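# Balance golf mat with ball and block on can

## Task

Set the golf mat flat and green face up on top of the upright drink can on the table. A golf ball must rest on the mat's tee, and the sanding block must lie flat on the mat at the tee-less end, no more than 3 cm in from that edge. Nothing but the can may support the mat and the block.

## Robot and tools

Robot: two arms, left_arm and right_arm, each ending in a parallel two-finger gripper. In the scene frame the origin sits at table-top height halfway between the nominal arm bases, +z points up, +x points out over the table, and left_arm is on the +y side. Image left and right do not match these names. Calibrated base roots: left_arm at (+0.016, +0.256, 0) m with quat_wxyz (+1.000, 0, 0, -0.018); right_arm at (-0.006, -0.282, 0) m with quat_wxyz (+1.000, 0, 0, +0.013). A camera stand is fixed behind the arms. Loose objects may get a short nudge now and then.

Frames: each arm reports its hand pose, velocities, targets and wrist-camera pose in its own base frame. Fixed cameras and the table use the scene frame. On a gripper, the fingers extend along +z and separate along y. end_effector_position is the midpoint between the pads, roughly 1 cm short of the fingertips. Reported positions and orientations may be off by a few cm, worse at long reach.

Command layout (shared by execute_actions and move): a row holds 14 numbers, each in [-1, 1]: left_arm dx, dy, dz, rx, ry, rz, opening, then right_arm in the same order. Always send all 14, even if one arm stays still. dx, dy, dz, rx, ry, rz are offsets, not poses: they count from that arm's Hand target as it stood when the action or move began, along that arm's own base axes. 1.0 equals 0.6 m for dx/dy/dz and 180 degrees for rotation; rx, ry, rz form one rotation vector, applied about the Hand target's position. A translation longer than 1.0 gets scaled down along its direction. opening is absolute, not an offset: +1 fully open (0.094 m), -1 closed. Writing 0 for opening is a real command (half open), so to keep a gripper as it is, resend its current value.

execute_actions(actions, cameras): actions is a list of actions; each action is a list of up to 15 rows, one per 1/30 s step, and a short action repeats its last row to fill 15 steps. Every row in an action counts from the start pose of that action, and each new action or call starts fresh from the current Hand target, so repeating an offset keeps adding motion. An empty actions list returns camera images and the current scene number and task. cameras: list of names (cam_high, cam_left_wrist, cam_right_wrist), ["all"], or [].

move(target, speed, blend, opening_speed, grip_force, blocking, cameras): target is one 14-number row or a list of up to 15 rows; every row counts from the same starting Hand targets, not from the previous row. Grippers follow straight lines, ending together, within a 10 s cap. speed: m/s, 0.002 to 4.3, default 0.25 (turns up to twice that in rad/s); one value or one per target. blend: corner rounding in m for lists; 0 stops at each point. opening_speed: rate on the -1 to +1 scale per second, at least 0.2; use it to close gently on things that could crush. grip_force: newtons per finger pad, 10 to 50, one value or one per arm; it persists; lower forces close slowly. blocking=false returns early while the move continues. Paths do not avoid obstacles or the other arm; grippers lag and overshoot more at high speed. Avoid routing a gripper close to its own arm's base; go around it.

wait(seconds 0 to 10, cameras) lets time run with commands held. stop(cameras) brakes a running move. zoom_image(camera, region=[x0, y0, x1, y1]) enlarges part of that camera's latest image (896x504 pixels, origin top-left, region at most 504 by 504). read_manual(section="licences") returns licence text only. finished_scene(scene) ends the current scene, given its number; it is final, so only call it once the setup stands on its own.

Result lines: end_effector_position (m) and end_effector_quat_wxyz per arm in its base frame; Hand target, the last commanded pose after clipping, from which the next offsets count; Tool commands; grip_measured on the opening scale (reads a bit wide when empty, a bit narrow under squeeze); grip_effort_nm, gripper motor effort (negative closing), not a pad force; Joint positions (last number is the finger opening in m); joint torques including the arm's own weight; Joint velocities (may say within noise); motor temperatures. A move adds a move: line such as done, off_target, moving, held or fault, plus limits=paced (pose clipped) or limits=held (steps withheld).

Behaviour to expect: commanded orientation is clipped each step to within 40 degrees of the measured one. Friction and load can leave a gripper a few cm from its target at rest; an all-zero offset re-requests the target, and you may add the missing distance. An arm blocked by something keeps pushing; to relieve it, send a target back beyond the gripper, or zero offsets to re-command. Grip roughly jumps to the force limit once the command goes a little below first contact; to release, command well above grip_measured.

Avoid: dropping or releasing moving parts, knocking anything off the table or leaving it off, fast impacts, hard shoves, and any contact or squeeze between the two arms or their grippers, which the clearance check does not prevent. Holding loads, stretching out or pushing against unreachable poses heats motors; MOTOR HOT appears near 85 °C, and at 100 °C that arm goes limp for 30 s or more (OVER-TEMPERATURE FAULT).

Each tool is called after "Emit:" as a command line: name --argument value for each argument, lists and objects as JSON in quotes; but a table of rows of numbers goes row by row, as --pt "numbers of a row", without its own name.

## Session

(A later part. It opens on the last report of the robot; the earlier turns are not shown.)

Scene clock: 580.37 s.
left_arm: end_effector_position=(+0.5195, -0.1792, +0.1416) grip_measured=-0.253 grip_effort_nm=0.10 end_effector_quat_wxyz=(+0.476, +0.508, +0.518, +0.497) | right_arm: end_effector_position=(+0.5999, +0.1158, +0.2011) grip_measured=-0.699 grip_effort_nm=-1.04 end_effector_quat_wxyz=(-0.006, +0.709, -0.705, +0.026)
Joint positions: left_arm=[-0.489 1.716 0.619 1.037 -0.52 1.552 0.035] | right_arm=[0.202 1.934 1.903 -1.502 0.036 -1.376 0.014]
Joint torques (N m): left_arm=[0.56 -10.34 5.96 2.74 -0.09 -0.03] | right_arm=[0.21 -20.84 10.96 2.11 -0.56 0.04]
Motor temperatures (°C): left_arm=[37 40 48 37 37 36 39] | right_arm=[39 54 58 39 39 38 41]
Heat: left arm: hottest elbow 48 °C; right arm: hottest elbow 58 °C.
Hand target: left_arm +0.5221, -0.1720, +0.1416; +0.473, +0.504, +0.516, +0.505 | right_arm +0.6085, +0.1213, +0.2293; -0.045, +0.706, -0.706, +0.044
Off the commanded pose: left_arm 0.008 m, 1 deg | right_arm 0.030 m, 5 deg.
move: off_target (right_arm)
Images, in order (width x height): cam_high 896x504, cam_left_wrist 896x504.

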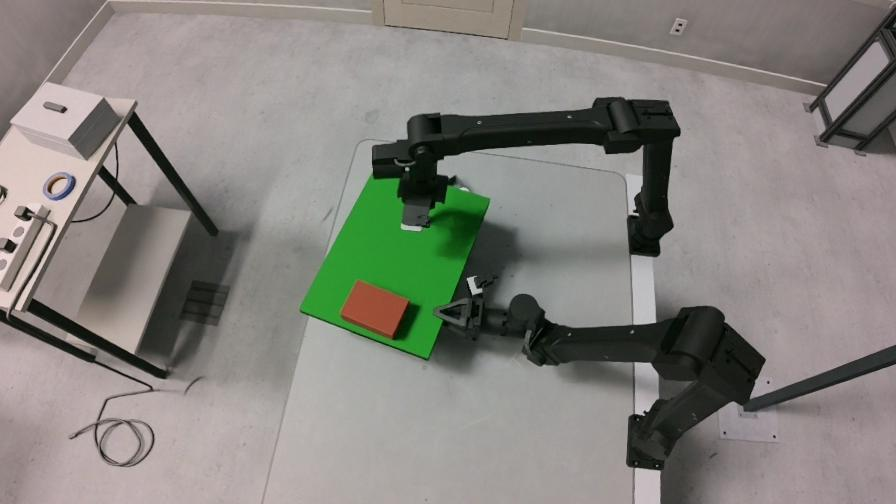

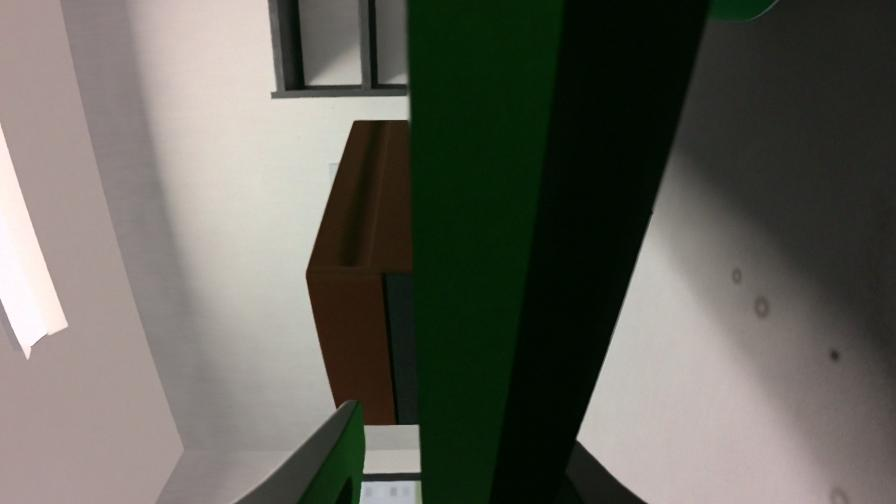

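Emit:
move --target '[0,0,-0.01,0,0,0,-0.25,0,0,-0.008,0,0,0,-0.75]' --speed 0.03 --cameras '["cam_left_wrist"]'

Emit:
move --target '[0,0,0,0,0,0,-0.25,0,0,-0.01,0,0,0,-0.6]' --speed 0.03 --opening_speed 0.2 --cameras '["all"]'

Scene clock: 584.30 s.
left_arm: end_effector_position=(+0.5198, -0.1793, +0.1397) grip_measured=-0.252 grip_effort_nm=0.10 end_effector_quat_wxyz=(+0.479, +0.505, +0.517, +0.498) | right_arm: end_effector_position=(+0.6002, +0.1158, +0.1995) grip_measured=-0.699 grip_effort_nm=-1.04 end_effector_quat_wxyz=(-0.009, +0.709, -0.705, +0.028)
Joint positions: left_arm=[-0.489 1.729 0.619 1.058 -0.52 1.552 0.035] | right_arm=[0.202 1.93 1.893 -1.489 0.036 -1.376 0.014]
Joint torques (N m): left_arm=[0.73 -9.99 5.72 2.69 -0.05 -0.01] | right_arm=[0.09 -20.48 10.92 2.07 -0.57 0.03]
Motor temperatures (°C): left_arm=[37 41 48 37 37 36 39] | right_arm=[39 54 58 39 39 38 41]
Heat: left arm: hottest elbow 48 °C; right arm: hottest elbow 58 °C.
Hand target: left_arm +0.5221, -0.1720, +0.1355; +0.473, +0.504, +0.516, +0.505 | right_arm +0.6084, +0.1213, +0.2244; -0.045, +0.706, -0.706, +0.043
Off the commanded pose: left_arm 0.009 m, 1 deg | right_arm 0.027 m, 5 deg.
move: off_target (right_arm)
Images, in order (width x height): cam_left_wrist 896x504.

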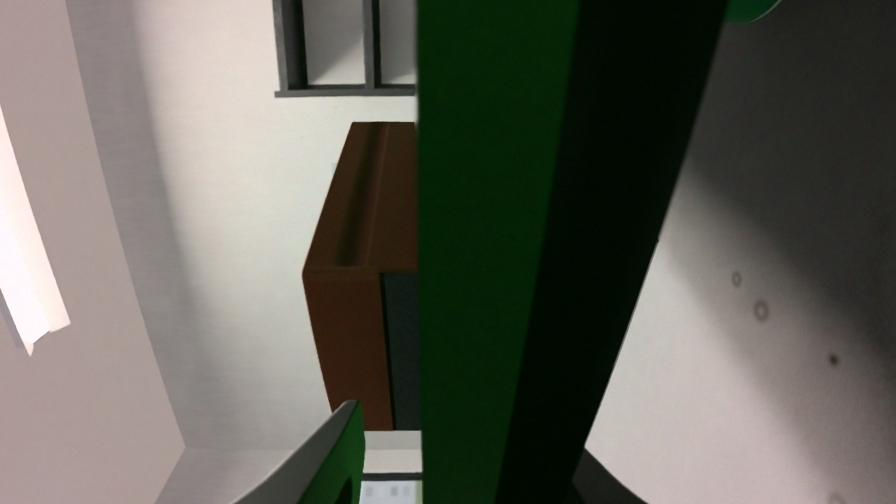

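Scene clock: 585.40 s.
left_arm: end_effector_position=(+0.5199, -0.1794, +0.1368) grip_measured=-0.252 grip_effort_nm=0.09 end_effector_quat_wxyz=(+0.477, +0.507, +0.518, +0.497) | right_arm: end_effector_position=(+0.6039, +0.1186, +0.2072) grip_measured=-0.603 grip_effort_nm=0.12 end_effector_quat_wxyz=(-0.029, +0.708, -0.704, +0.034)
Joint positions: left_arm=[-0.489 1.734 0.619 1.058 -0.52 1.552 0.035] | right_arm=[0.202 1.911 1.884 -1.457 0.025 -1.376 0.019]
Joint torques (N m): left_arm=[0.73 -11.11 5.68 2.59 -0.06 -0.01] | right_arm=[0.5 -19.08 10.4 1.52 -0.13 0.02]
Motor temperatures (°C): left_arm=[37 41 48 37 37 36 39] | right_arm=[39 54 58 39 39 38 41]
Heat: left arm: hottest elbow 48 °C; right arm: hottest elbow 58 °C.
Hand target: left_arm +0.5221, -0.1720, +0.1357; +0.474, +0.504, +0.516, +0.505 | right_arm +0.6084, +0.1213, +0.2185; -0.045, +0.706, -0.706, +0.044
Off the commanded pose: left_arm 0.008 m, 1 deg | right_arm 0.012 m, 2 deg.
move: off_target (right_arm)

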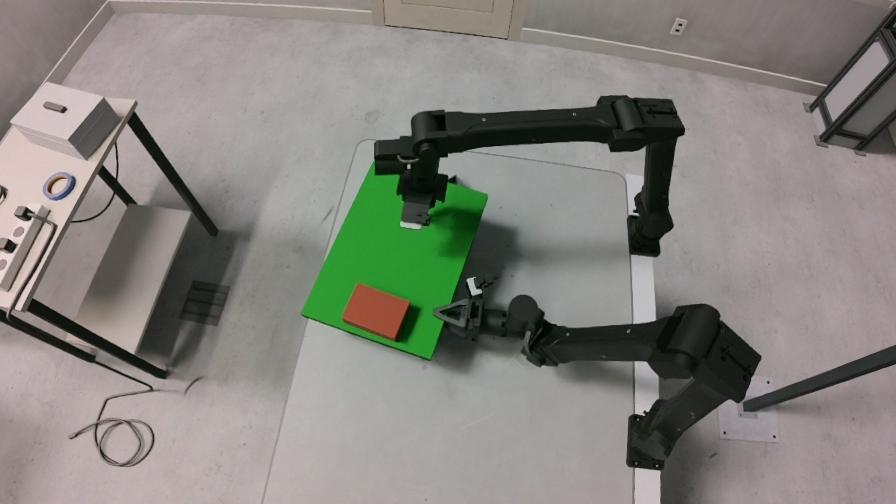

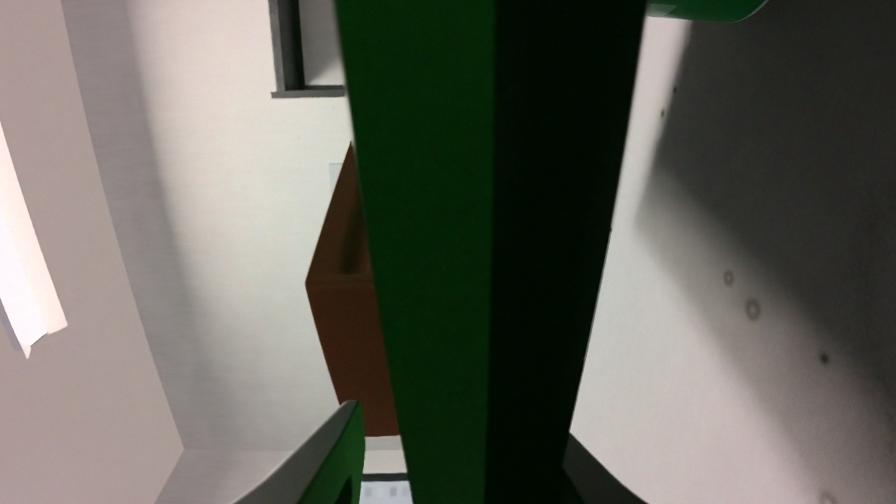

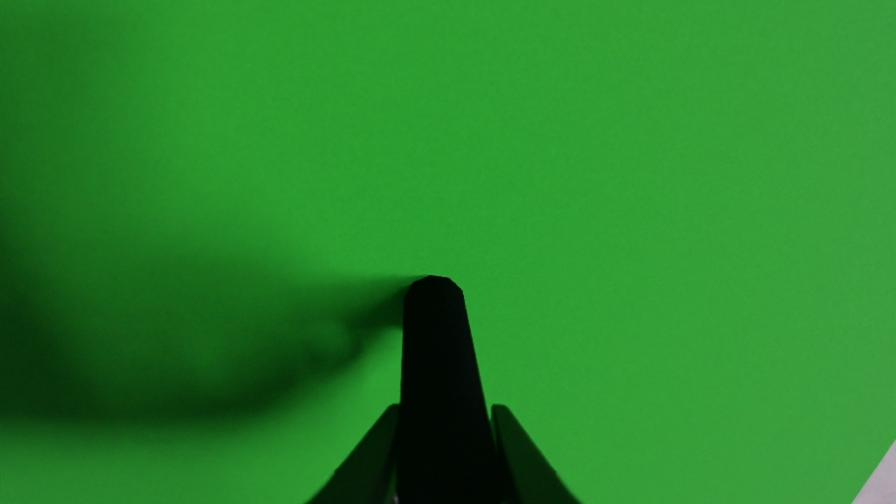

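Emit:
move --target '[0,0,-0.012,0,0,0,-0.25,0,0,0,0,0,0,-0.5]' --speed 0.03 --opening_speed 0.2 --cameras '["cam_left_wrist","cam_right_wrist"]'

Scene clock: 589.83 s.
left_arm: end_effector_position=(+0.5202, -0.1796, +0.1312) grip_measured=-0.252 grip_effort_nm=0.09 end_effector_quat_wxyz=(+0.478, +0.506, +0.518, +0.497) | right_arm: end_effector_position=(+0.6039, +0.1186, +0.2072) grip_measured=-0.503 grip_effort_nm=0.12 end_effector_quat_wxyz=(-0.029, +0.708, -0.704, +0.034)
Joint positions: left_arm=[-0.489 1.755 0.619 1.08 -0.52 1.552 0.035] | right_arm=[0.202 1.911 1.884 -1.457 0.025 -1.376 0.023]
Joint torques (N m): left_arm=[0.67 -10.58 5.45 2.74 -0.03 0] | right_arm=[0.26 -19.02 10.58 1.52 -0.1 0.08]
Motor temperatures (°C): left_arm=[37 41 48 37 37 36 38] | right_arm=[39 53 57 39 39 38 41]
Heat: left arm: hottest elbow 48 °C; right arm: hottest elbow 57 °C.
Hand target: left_arm +0.5221, -0.1720, +0.1285; +0.474, +0.504, +0.516, +0.505 | right_arm +0.6084, +0.1213, +0.2185; -0.045, +0.706, -0.706, +0.044
Off the commanded pose: left_arm 0.008 m, 1 deg | right_arm 0.012 m, 2 deg.
move: off_target (right_arm)
Images, in order (width x height): cam_left_wrist 896x504, cam_right_wrist 896x504.

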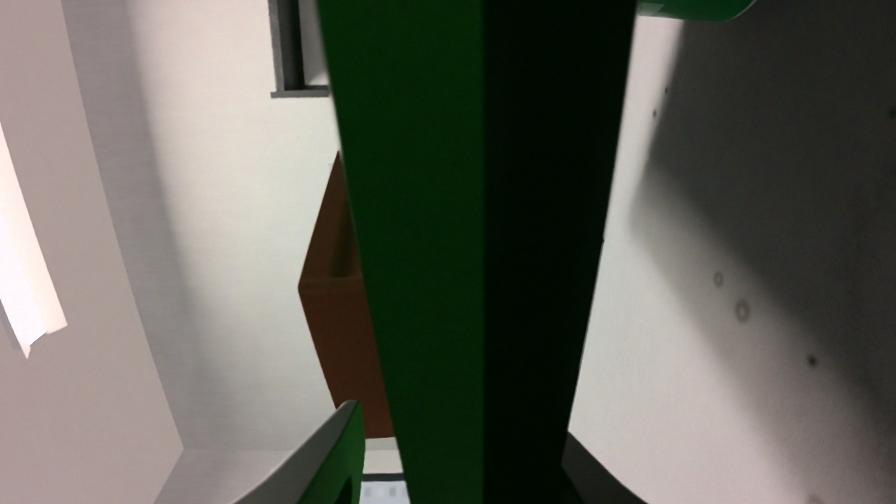

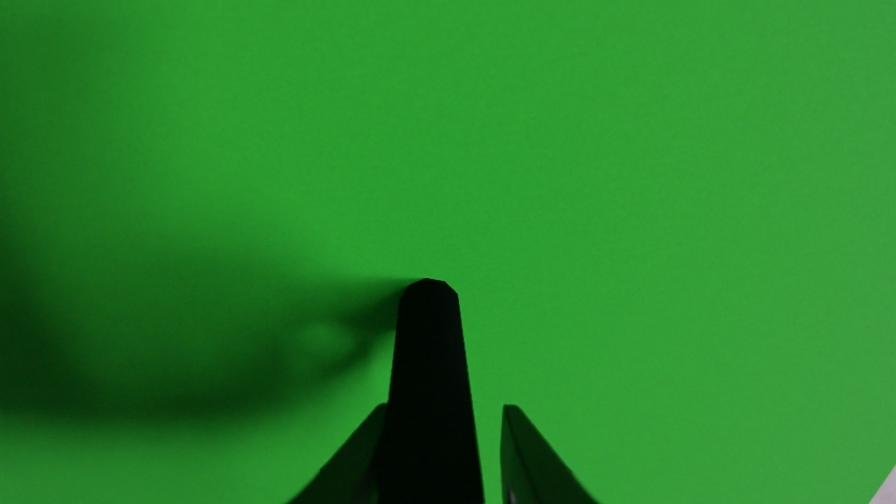

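Emit:
move --target '[0,0,0.022,0,0,0,-0.25,0,0,-0.013,0,0,0,-0.5]' --speed 0.04

Emit:
move --target '[0,0,0,0,0,0,-0.75,0,0,0,0,0,0,-0.75]' --opening_speed 0.4 --cameras '["all"]'

Scene clock: 594.90 s.
left_arm: end_effector_position=(+0.5201, -0.1791, +0.1365) grip_measured=-0.252 grip_effort_nm=0.10 end_effector_quat_wxyz=(+0.479, +0.505, +0.518, +0.498) | right_arm: end_effector_position=(+0.6052, +0.1189, +0.2048) grip_measured=-0.502 grip_effort_nm=0.12 end_effector_quat_wxyz=(-0.033, +0.708, -0.704, +0.037)
Joint positions: left_arm=[-0.488 1.739 0.619 1.067 -0.52 1.552 0.035] | right_arm=[0.202 1.908 1.872 -1.439 0.025 -1.376 0.023]
Joint torques (N m): left_arm=[0.56 -12.63 5.76 1.51 -0.07 0.01] | right_arm=[0.32 -18.55 9.72 1.59 -0.11 0.07]
Motor temperatures (°C): left_arm=[37 41 48 37 37 36 38] | right_arm=[39 53 56 39 39 38 41]
Heat: left arm: hottest elbow 48 °C; right arm: hottest elbow 56 °C.
Hand target: left_arm +0.5221, -0.1719, +0.1415; +0.473, +0.504, +0.516, +0.505 | right_arm +0.6084, +0.1213, +0.2107; -0.045, +0.706, -0.706, +0.044
Off the commanded pose: left_arm 0.009 m, 1 deg | right_arm 0.007 m, 2 deg.
move: done

Scene clock: 596.37 s.
left_arm: end_effector_position=(+0.5193, -0.1789, +0.1336) grip_measured=-0.597 grip_effort_nm=-1.01 end_effector_quat_wxyz=(+0.475, +0.509, +0.518, +0.496) | right_arm: end_effector_position=(+0.6048, +0.1188, +0.2041) grip_measured=-0.691 grip_effort_nm=-1.04 end_effector_quat_wxyz=(-0.032, +0.708, -0.704, +0.037)
Joint positions: left_arm=[-0.488 1.739 0.616 1.059 -0.518 1.552 0.019] | right_arm=[0.202 1.908 1.871 -1.439 0.025 -1.376 0.015]
Joint torques (N m): left_arm=[0.73 -12.69 5.97 1.95 -0.13 0.01] | right_arm=[0.38 -18.73 10.03 1.48 -0.11 0.05]
Motor temperatures (°C): left_arm=[37 41 48 37 37 36 38] | right_arm=[39 53 56 39 39 38 41]
Heat: left arm: hottest elbow 48 °C; right arm: hottest elbow 56 °C.
Hand target: left_arm +0.5222, -0.1719, +0.1416; +0.473, +0.504, +0.516, +0.505 | right_arm +0.6084, +0.1213, +0.2109; -0.045, +0.706, -0.706, +0.044
Off the commanded pose: left_arm 0.011 m, 1 deg | right_arm 0.008 m, 2 deg.
move: off_target (left_arm)

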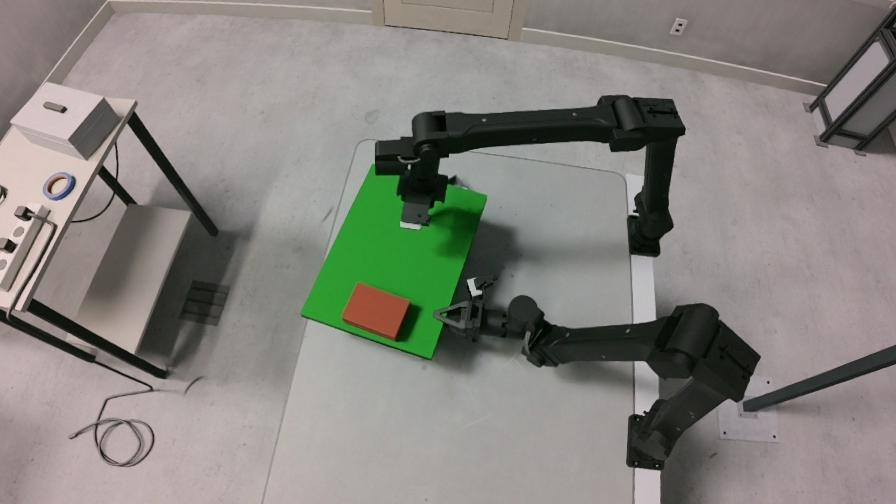

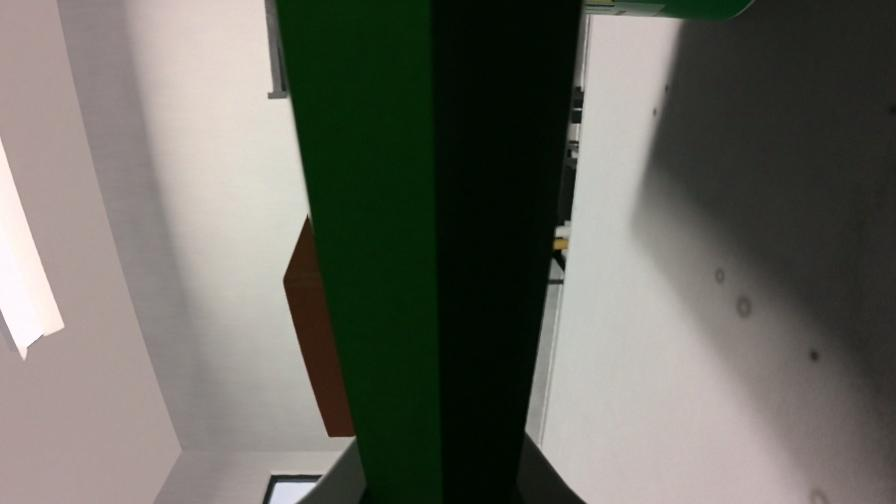

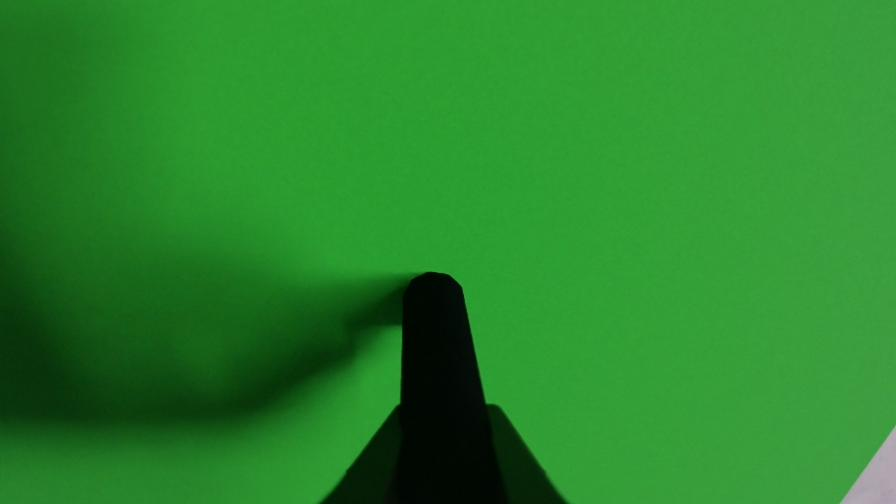

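Emit:
move --pt "0 0 0.06 0 0 0 -0.75 0 0 0.13 0 0 0 -0.75" --pt "0.037 0 0.06 0 0 0 -0.75 0.037 0 0.13 0 0 0 -0.75" --speed 0.06 --cameras '["cam_high","cam_left_wrist"]'

Scene clock: 601.70 s.
left_arm: end_effector_position=(+0.5237, -0.1745, +0.1515) grip_measured=-0.598 grip_effort_nm=-1.03 end_effector_quat_wxyz=(+0.468, +0.518, +0.530, +0.481) | right_arm: end_effector_position=(+0.6119, +0.1213, +0.2263) grip_measured=-0.692 grip_effort_nm=-1.04 end_effector_quat_wxyz=(+0.009, +0.705, -0.710, +0.006)
Joint positions: left_arm=[-0.471 1.652 0.631 0.909 -0.493 1.521 0.019] | right_arm=[0.202 2.013 2.093 -1.66 0.019 -1.362 0.014]
Joint torques (N m): left_arm=[1.14 -11.63 10.76 2 -0.28 0.24] | right_arm=[-0.15 -22.01 18.06 0.51 0.13 -0.11]
Motor temperatures (°C): left_arm=[37 41 48 37 37 36 39] | right_arm=[39 53 56 39 39 38 41]
Heat: left arm: hottest elbow 48 °C; right arm: hottest elbow 56 °C.
Hand target: left_arm +0.5444, -0.1720, +0.1777; +0.473, +0.504, +0.516, +0.505 | right_arm +0.6306, +0.1212, +0.2887; -0.045, +0.706, -0.706, +0.044
Off the commanded pose: left_arm 0.033 m, 4 deg | right_arm 0.065 m, 8 deg.
move: off_target (left_arm, right_arm)
Images, in order (width x height): cam_high 896x504, cam_left_wrist 896x504.

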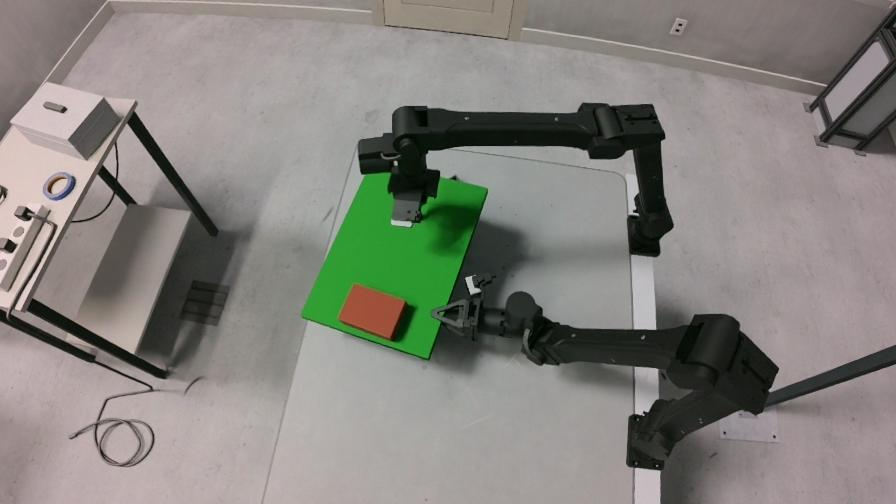

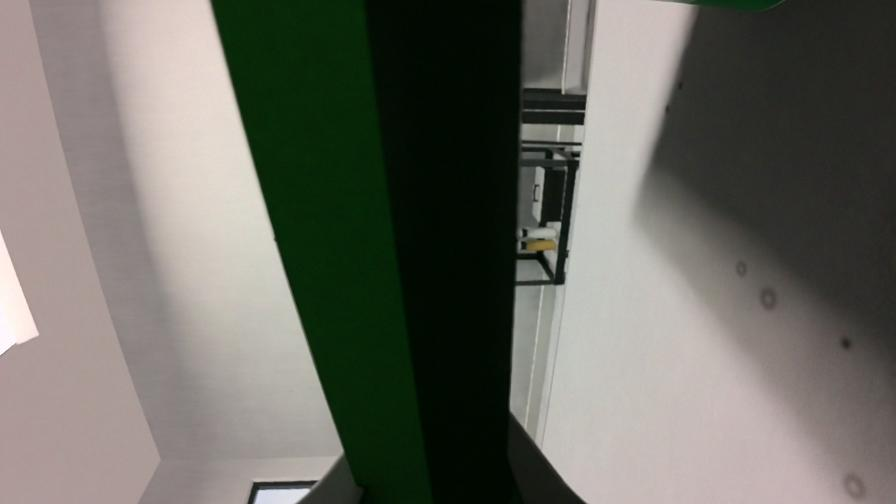

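Emit:
move --target '[0.033,0,0.02,0,0,0,-0.75,0.03,0,0,0,0,0,-0.75]' --speed 0.06 --cameras '["cam_high","cam_left_wrist"]'

Scene clock: 605.17 s.
left_arm: end_effector_position=(+0.5404, -0.1701, +0.1561) grip_measured=-0.598 grip_effort_nm=-1.03 end_effector_quat_wxyz=(+0.461, +0.520, +0.534, +0.481) | right_arm: end_effector_position=(+0.6309, +0.1250, +0.2277) grip_measured=-0.692 grip_effort_nm=-1.04 end_effector_quat_wxyz=(+0.005, +0.705, -0.709, +0.009)
Joint positions: left_arm=[-0.446 1.655 0.675 0.855 -0.477 1.52 0.019] | right_arm=[0.202 2.072 2.192 -1.688 0.02 -1.363 0.014]
Joint torques (N m): left_arm=[0.73 -12.28 11.84 2.14 -0.1 0.29] | right_arm=[-0.38 -22.07 17.94 0.64 0.11 -0.15]
Motor temperatures (°C): left_arm=[37 41 48 37 37 36 39] | right_arm=[39 53 57 39 39 38 41]
Heat: left arm: hottest elbow 48 °C; right arm: hottest elbow 57 °C.
Hand target: left_arm +0.5642, -0.1719, +0.1896; +0.473, +0.504, +0.516, +0.505 | right_arm +0.6486, +0.1212, +0.2886; -0.044, +0.706, -0.706, +0.044
Off the commanded pose: left_arm 0.041 m, 4 deg | right_arm 0.064 m, 7 deg.
joint sent to its limit (right arm) — joint 4 (wrist pitch), lower limit. The joint targets are off in position, not in orientation.
move: off_target (left_arm, right_arm)
Images, in order (width x height): cam_high 896x504, cam_left_wrist 896x504.

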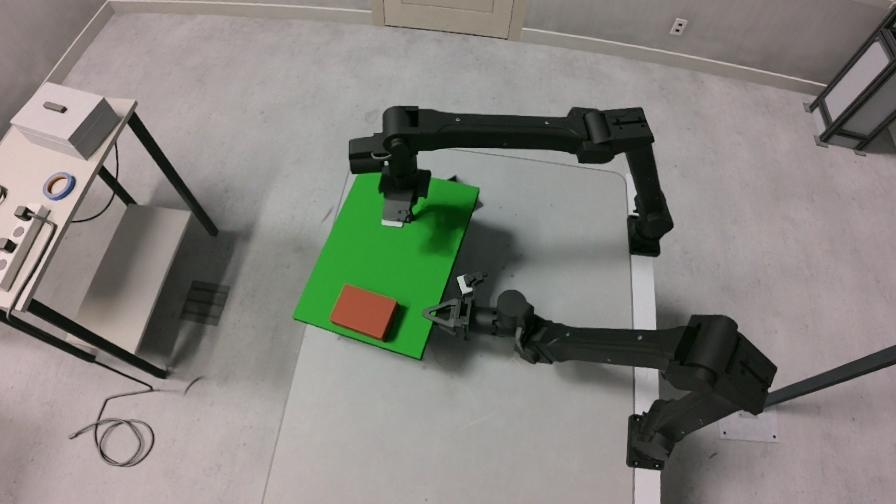

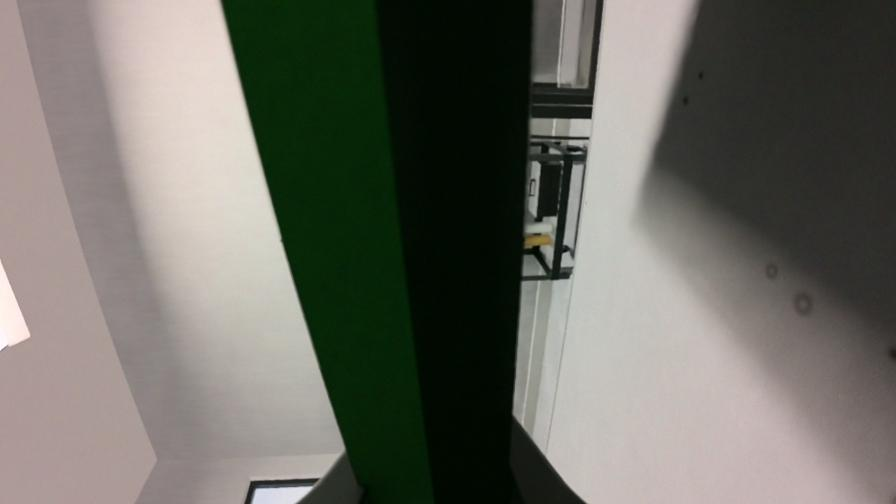

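Emit:
move --pt "-0.01 0 -0.055 0 0 0 -0.75 -0.01 0 -0.07 0 0 0 -0.75" --pt "-0.01 0 -0.08 0 0 0 -0.75 -0.01 0 -0.12 0 0 0 -0.75" --speed 0.04 --cameras '["cam_high","cam_left_wrist"]'

Scene clock: 610.67 s.
left_arm: end_effector_position=(+0.5452, -0.1716, +0.1342) grip_measured=-0.598 grip_effort_nm=-1.03 end_effector_quat_wxyz=(+0.471, +0.509, +0.526, +0.492) | right_arm: end_effector_position=(+0.6350, +0.1255, +0.2063) grip_measured=-0.692 grip_effort_nm=-1.04 end_effector_quat_wxyz=(-0.026, +0.705, -0.708, +0.030)
Joint positions: left_arm=[-0.446 1.758 0.676 1.002 -0.482 1.539 0.019] | right_arm=[0.202 2.017 2.045 -1.522 0.022 -1.366 0.014]
Joint torques (N m): left_arm=[-0.15 -10.64 8.75 2.33 -0.03 0.17] | right_arm=[-0.44 -20.25 10 2.07 -0.01 -0.11]
Motor temperatures (°C): left_arm=[37 41 48 37 37 36 39] | right_arm=[39 54 57 39 39 38 41]
Heat: left arm: hottest elbow 48 °C; right arm: hottest elbow 57 °C.
Hand target: left_arm +0.5581, -0.1720, +0.1415; +0.473, +0.504, +0.516, +0.505 | right_arm +0.6427, +0.1213, +0.2167; -0.045, +0.706, -0.706, +0.044
Off the commanded pose: left_arm 0.015 m, 2 deg | right_arm 0.014 m, 3 deg.
move: off_target (left_arm, right_arm)
Images, in order (width x height): cam_high 896x504, cam_left_wrist 896x504.

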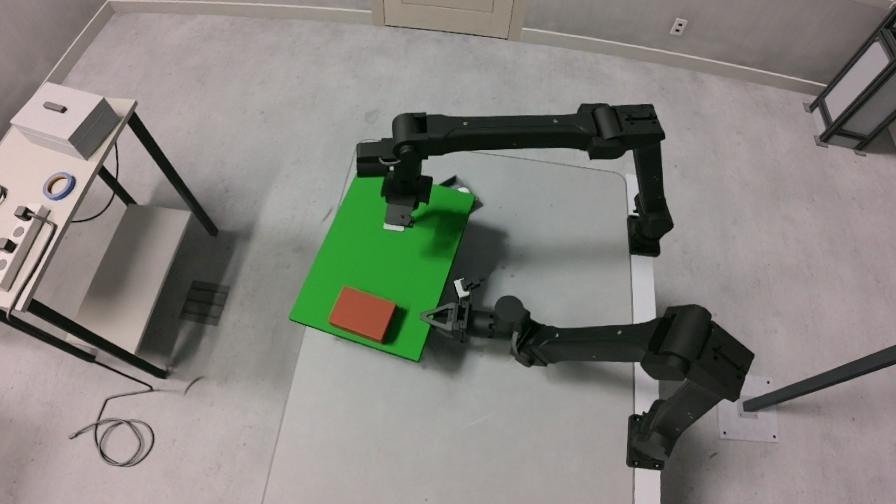

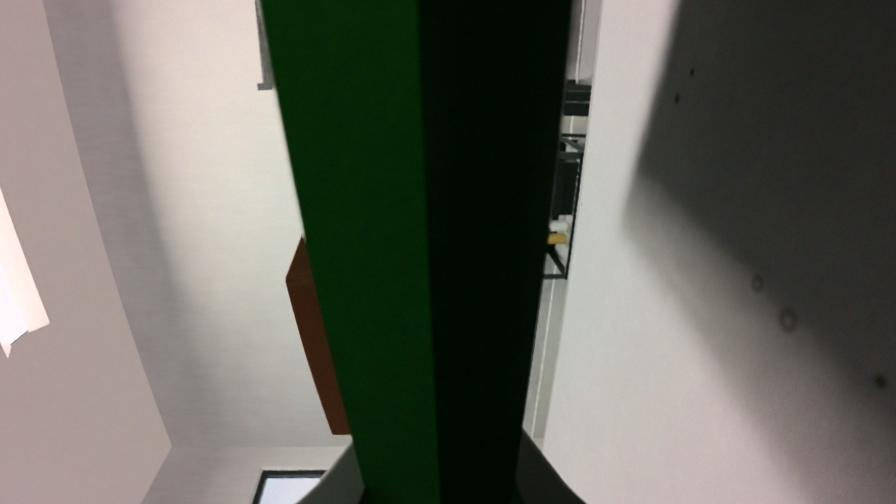

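Emit:
move --target '[0,0,0,0,0,0,-0.25,0,0,-0.008,0,0,0,-0.69]' --speed 0.03 --opening_speed 0.4 --cameras '["cam_left_wrist"]'

Emit:
move --target '[0,0,0,0,0,0,-0.25,0,0,0,0,0,0,-0.5]' --speed 0.03 --opening_speed 0.2 --cameras '["all"]'

Scene clock: 617.37 s.
left_arm: end_effector_position=(+0.5452, -0.1717, +0.1324) grip_measured=-0.253 grip_effort_nm=0.11 end_effector_quat_wxyz=(+0.467, +0.514, +0.522, +0.495) | right_arm: end_effector_position=(+0.6354, +0.1255, +0.2071) grip_measured=-0.689 grip_effort_nm=-0.96 end_effector_quat_wxyz=(-0.030, +0.710, -0.702, +0.034)
Joint positions: left_arm=[-0.446 1.761 0.676 1.002 -0.482 1.554 0.035] | right_arm=[0.202 2.009 2.033 -1.507 0.023 -1.381 0.015]
Joint torques (N m): left_arm=[0.5 -10.81 8.62 2.58 -0.02 0] | right_arm=[-0.26 -19.72 9.72 2.24 -0.08 0]
Motor temperatures (°C): left_arm=[37 41 48 37 37 36 39] | right_arm=[39 54 56 39 39 38 41]
Heat: left arm: hottest elbow 48 °C; right arm: hottest elbow 56 °C.
Hand target: left_arm +0.5581, -0.1719, +0.1416; +0.473, +0.504, +0.516, +0.505 | right_arm +0.6427, +0.1212, +0.2119; -0.045, +0.706, -0.706, +0.044
Off the commanded pose: left_arm 0.016 m, 2 deg | right_arm 0.010 m, 2 deg.
move: off_target (left_arm)
Images, in order (width x height): cam_left_wrist 896x504.

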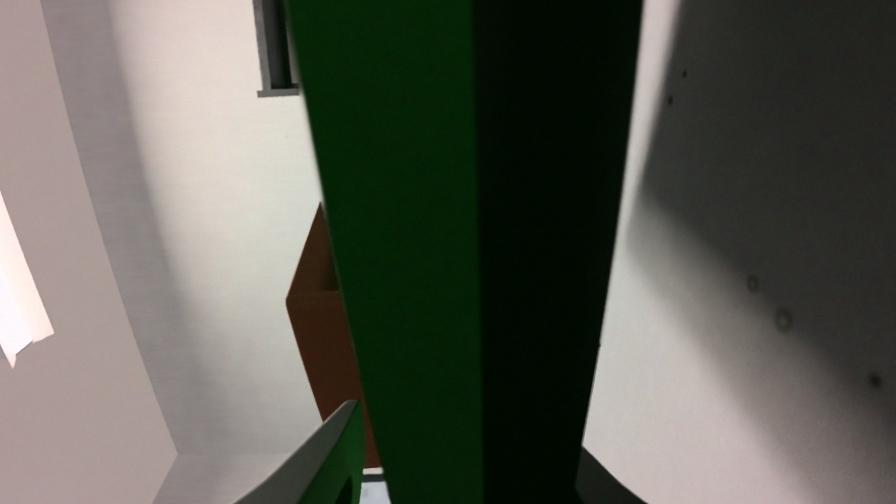

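Scene clock: 618.60 s.
left_arm: end_effector_position=(+0.5452, -0.1718, +0.1316) grip_measured=-0.252 grip_effort_nm=0.10 end_effector_quat_wxyz=(+0.466, +0.515, +0.522, +0.495) | right_arm: end_effector_position=(+0.6400, +0.1265, +0.2127) grip_measured=-0.503 grip_effort_nm=0.12 end_effector_quat_wxyz=(-0.043, +0.710, -0.702, +0.042)
Joint positions: left_arm=[-0.446 1.763 0.676 1.002 -0.481 1.554 0.035] | right_arm=[0.202 2.001 2.033 -1.485 0.022 -1.381 0.023]
Joint torques (N m): left_arm=[-0.15 -10.58 8.66 2.63 -0.07 0.02] | right_arm=[-0.38 -18.73 9.84 1.14 -0.05 0]
Motor temperatures (°C): left_arm=[37 41 48 37 37 36 39] | right_arm=[39 54 56 39 39 38 41]
Heat: left arm: hottest elbow 48 °C; right arm: hottest elbow 56 °C.
Hand target: left_arm +0.5581, -0.1719, +0.1416; +0.473, +0.504, +0.516, +0.505 | right_arm +0.6426, +0.1213, +0.2118; -0.045, +0.706, -0.706, +0.043
Off the commanded pose: left_arm 0.016 m, 2 deg | right_arm 0.006 m, 1 deg.
move: off_target (left_arm)

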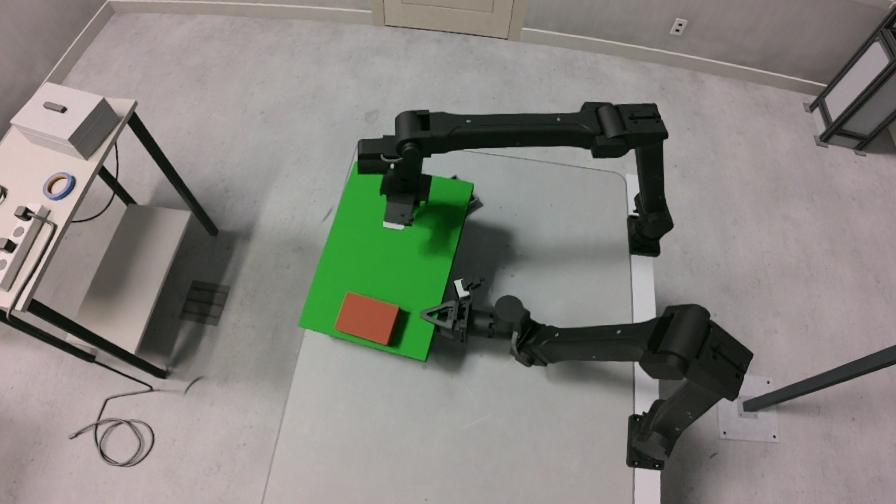

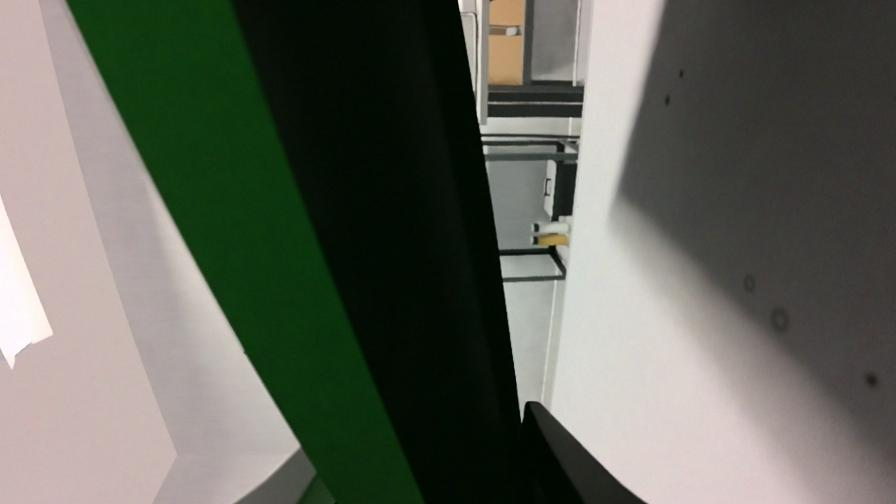

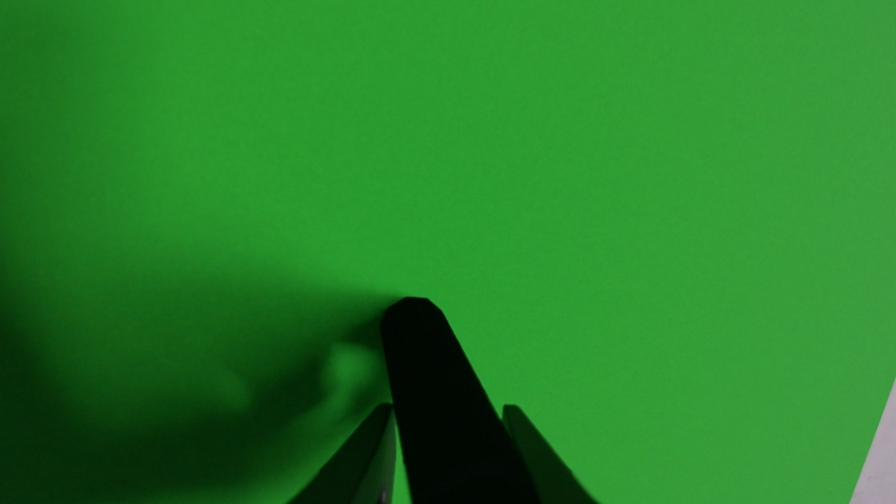

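Emit:
move --target '[0,0,-0.01,-0.06,0,0,-0.25,0,0,-0.005,0,0,0,-0.75]' --speed 0.05 --opening_speed 0.4 --cameras '["cam_left_wrist"]'

Emit:
move --target '[0,0,0,0,0,0,-0.75,0,0,0,0,0,0,-0.75]' --speed 0.05 --opening_speed 0.4 --cameras '["cam_left_wrist"]'

Scene clock: 633.40 s.
left_arm: end_effector_position=(+0.5452, -0.1734, +0.1234) grip_measured=-0.252 grip_effort_nm=0.09 end_effector_quat_wxyz=(+0.502, +0.478, +0.562, +0.451) | right_arm: end_effector_position=(+0.6388, +0.1266, +0.2100) grip_measured=-0.707 grip_effort_nm=-1.04 end_effector_quat_wxyz=(-0.042, +0.708, -0.704, +0.040)
Joint positions: left_arm=[-0.446 1.778 0.676 1.002 -0.472 1.392 0.035] | right_arm=[0.202 2.001 2.027 -1.484 0.02 -1.376 0.014]
Joint torques (N m): left_arm=[0.73 -11.69 8.38 2.7 0.04 -0.28] | right_arm=[-0.26 -19.14 9.68 1.52 0.03 -0.02]
Motor temperatures (°C): left_arm=[37 41 48 37 37 36 38] | right_arm=[39 53 55 39 38 38 41]
Heat: left arm: hottest elbow 48 °C; right arm: hottest elbow 55 °C.
Hand target: left_arm +0.5581, -0.1719, +0.1355; +0.519, +0.457, +0.562, +0.454 | right_arm +0.6427, +0.1213, +0.2088; -0.045, +0.706, -0.706, +0.043
Off the commanded pose: left_arm 0.018 m, 3 deg | right_arm 0.007 m, 1 deg.
move: off_target (left_arm)
Images, in order (width x height): cam_left_wrist 896x504.

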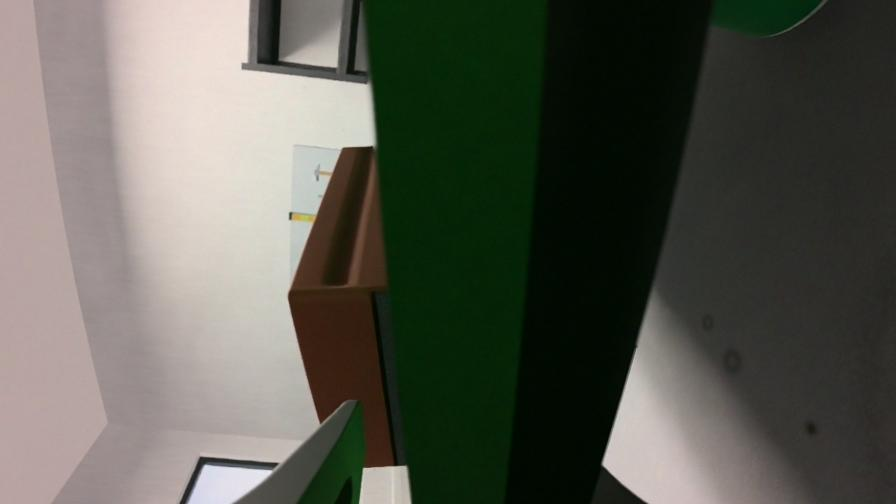

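Scene clock: 634.87 s.
left_arm: end_effector_position=(+0.5452, -0.1734, +0.1207) grip_measured=-0.591 grip_effort_nm=-1.01 end_effector_quat_wxyz=(+0.502, +0.478, +0.564, +0.450) | right_arm: end_effector_position=(+0.6384, +0.1267, +0.2094) grip_measured=-0.707 grip_effort_nm=-1.04 end_effector_quat_wxyz=(-0.041, +0.707, -0.705, +0.039)
Joint positions: left_arm=[-0.446 1.784 0.676 1.004 -0.472 1.387 0.019] | right_arm=[0.202 2.001 2.025 -1.484 0.019 -1.372 0.014]
Joint torques (N m): left_arm=[0.38 -11.75 8.21 2.63 0.04 -0.16] | right_arm=[-0.44 -18.9 9.88 1.48 0.06 -0.04]
Motor temperatures (°C): left_arm=[37 41 48 37 37 36 38] | right_arm=[39 53 55 39 38 38 41]
Heat: left arm: hottest elbow 48 °C; right arm: hottest elbow 55 °C.
Hand target: left_arm +0.5581, -0.1719, +0.1355; +0.519, +0.457, +0.562, +0.454 | right_arm +0.6428, +0.1213, +0.2089; -0.045, +0.706, -0.706, +0.044
Off the commanded pose: left_arm 0.020 m, 3 deg | right_arm 0.007 m, 1 deg.
move: off_target (left_arm)
Images, in order (width x height): cam_left_wrist 896x504.

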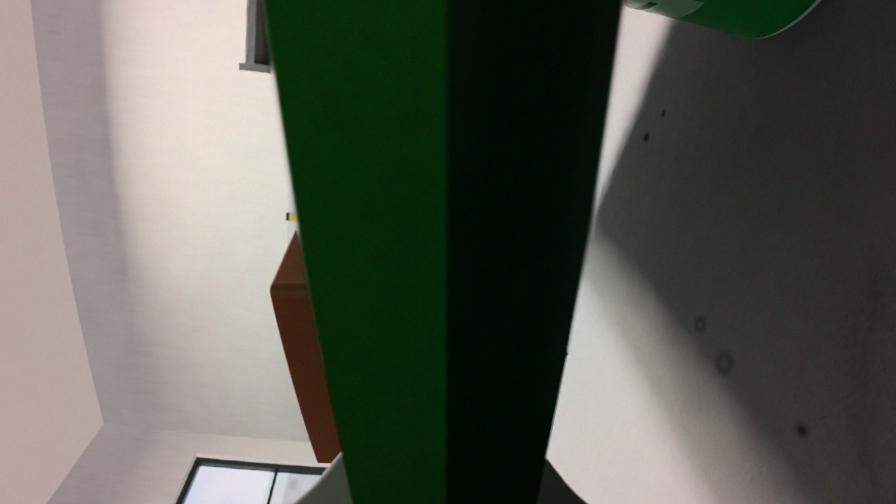

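Emit:
move --pt "0 0 0.11 0.06 0 0 -0.75 0 0 0.12 0 0 0 -0.75" --pt "-0.034 -0.06 0.11 0.06 0 0 -0.75 -0.034 -0.06 0.12 0 0 0 -0.75" --speed 0.06 --cameras '["cam_high","cam_left_wrist"]'

Scene clock: 640.40 s.
left_arm: end_effector_position=(+0.5234, -0.1967, +0.1575) grip_measured=-0.594 grip_effort_nm=-1.03 end_effector_quat_wxyz=(+0.457, +0.515, +0.545, +0.477) | right_arm: end_effector_position=(+0.6205, +0.0940, +0.2215) grip_measured=-0.723 grip_effort_nm=-1.04 end_effector_quat_wxyz=(+0.001, +0.700, -0.714, +0.008)
Joint positions: left_arm=[-0.528 1.637 0.676 0.81 -0.573 1.482 0.019] | right_arm=[0.155 2.01 2.076 -1.628 0.015 -1.396 0.013]
Joint torques (N m): left_arm=[-0.97 -13.63 11 2.39 -0.52 0.55] | right_arm=[-0.91 -24.47 11.86 1.02 0.09 -0.33]
Motor temperatures (°C): left_arm=[37 41 48 37 37 36 39] | right_arm=[39 53 55 39 38 38 41]
Heat: left arm: hottest elbow 48 °C; right arm: hottest elbow 55 °C.
Hand target: left_arm +0.5377, -0.2081, +0.2015; +0.473, +0.504, +0.516, +0.505 | right_arm +0.6222, +0.0852, +0.2810; -0.045, +0.706, -0.706, +0.044
Off the commanded pose: left_arm 0.048 m, 5 deg | right_arm 0.060 m, 7 deg.
move: off_target (left_arm, right_arm)
Images, in order (width x height): cam_high 896x504, cam_left_wrist 896x504.

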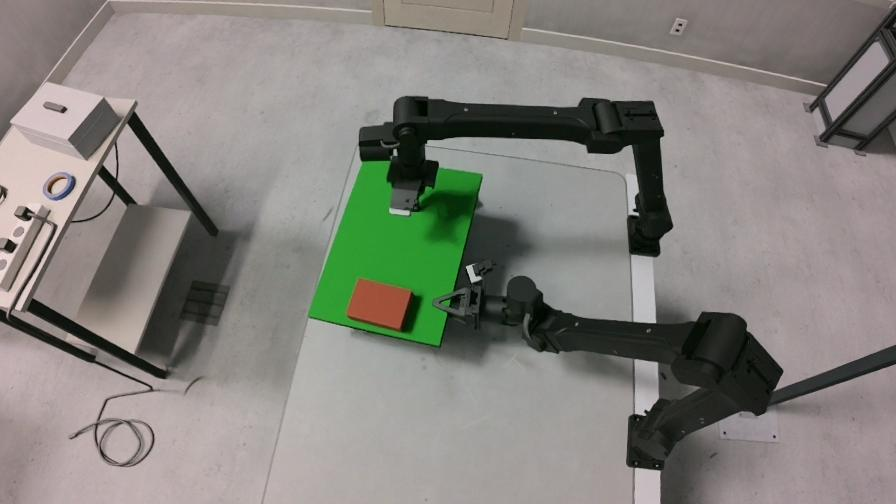

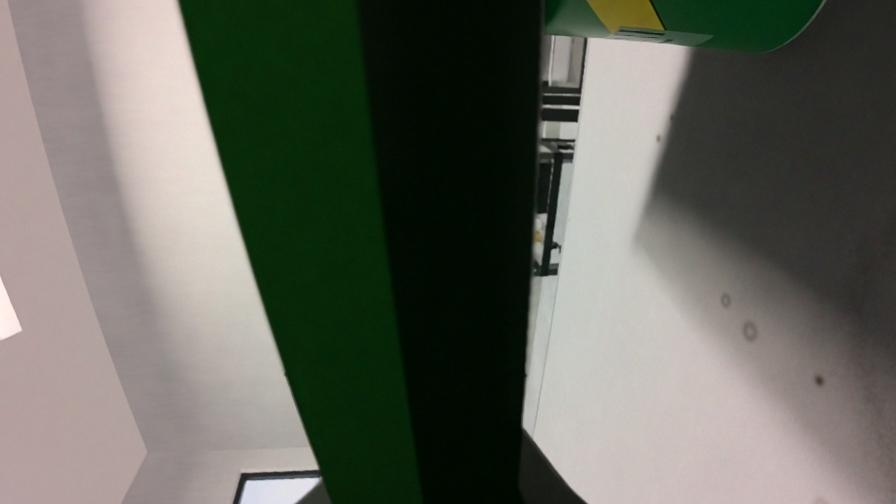

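Emit:
move --pt "0 -0.01 -0.06 0 0 0 -0.75 0 -0.01 -0.07 0 0 0 -0.75" --pt "0 -0.01 -0.1 0 0 0 -0.75 0 -0.01 -0.11 0 0 0 -0.75" --speed 0.04 --cameras '["cam_high","cam_left_wrist"]'

Scene clock: 644.93 s.
left_arm: end_effector_position=(+0.5271, -0.2021, +0.1350) grip_measured=-0.594 grip_effort_nm=-1.03 end_effector_quat_wxyz=(+0.471, +0.501, +0.533, +0.494) | right_arm: end_effector_position=(+0.6213, +0.0882, +0.1997) grip_measured=-0.725 grip_effort_nm=-1.04 end_effector_quat_wxyz=(-0.034, +0.700, -0.712, +0.032)
Joint positions: left_arm=[-0.538 1.756 0.676 0.998 -0.591 1.517 0.019] | right_arm=[0.145 1.943 1.912 -1.447 0.011 -1.41 0.013]
Joint torques (N m): left_arm=[-1.26 -9.82 9.26 2.25 -0.1 0.19] | right_arm=[-0.56 -20.01 9.68 1.13 0.12 -0.29]
Motor temperatures (°C): left_arm=[37 41 49 37 37 36 39] | right_arm=[39 53 55 39 38 38 41]
Heat: left arm: hottest elbow 49 °C; right arm: hottest elbow 55 °C.
Hand target: left_arm +0.5377, -0.2140, +0.1416; +0.473, +0.504, +0.516, +0.505 | right_arm +0.6223, +0.0793, +0.2150; -0.045, +0.706, -0.706, +0.044
Off the commanded pose: left_arm 0.017 m, 2 deg | right_arm 0.018 m, 2 deg.
move: off_target (left_arm, right_arm)
Images, in order (width x height): cam_high 896x504, cam_left_wrist 896x504.

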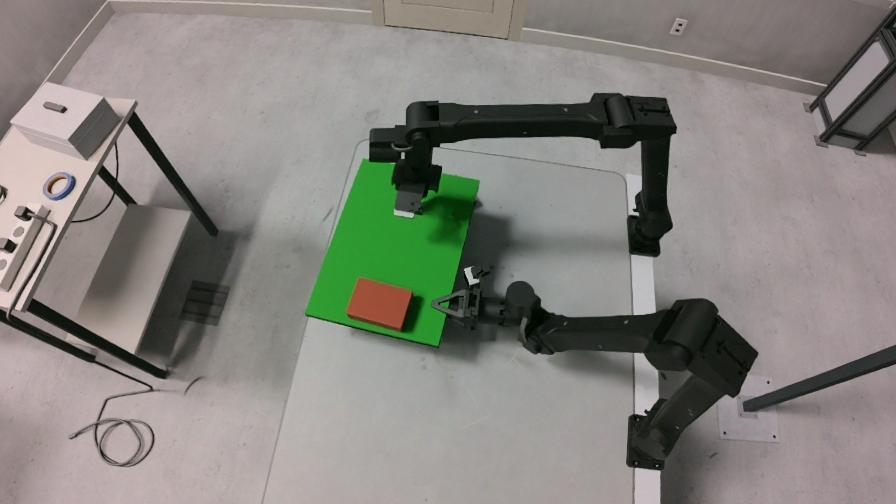

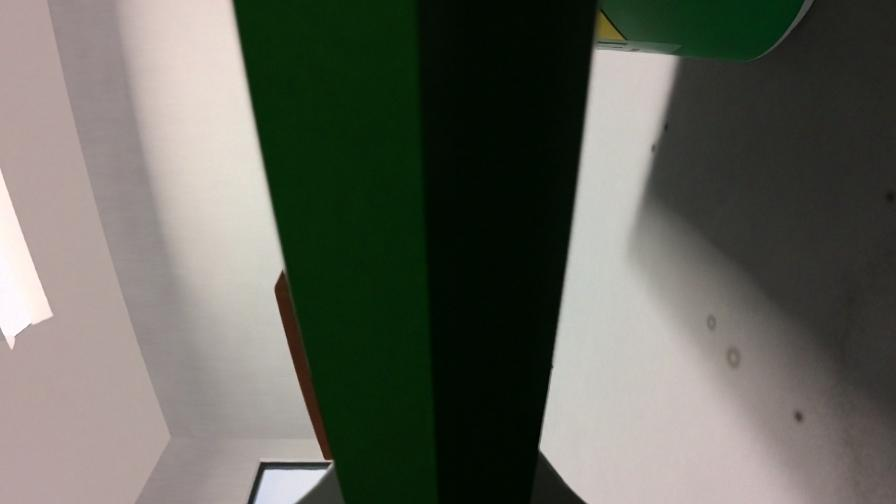

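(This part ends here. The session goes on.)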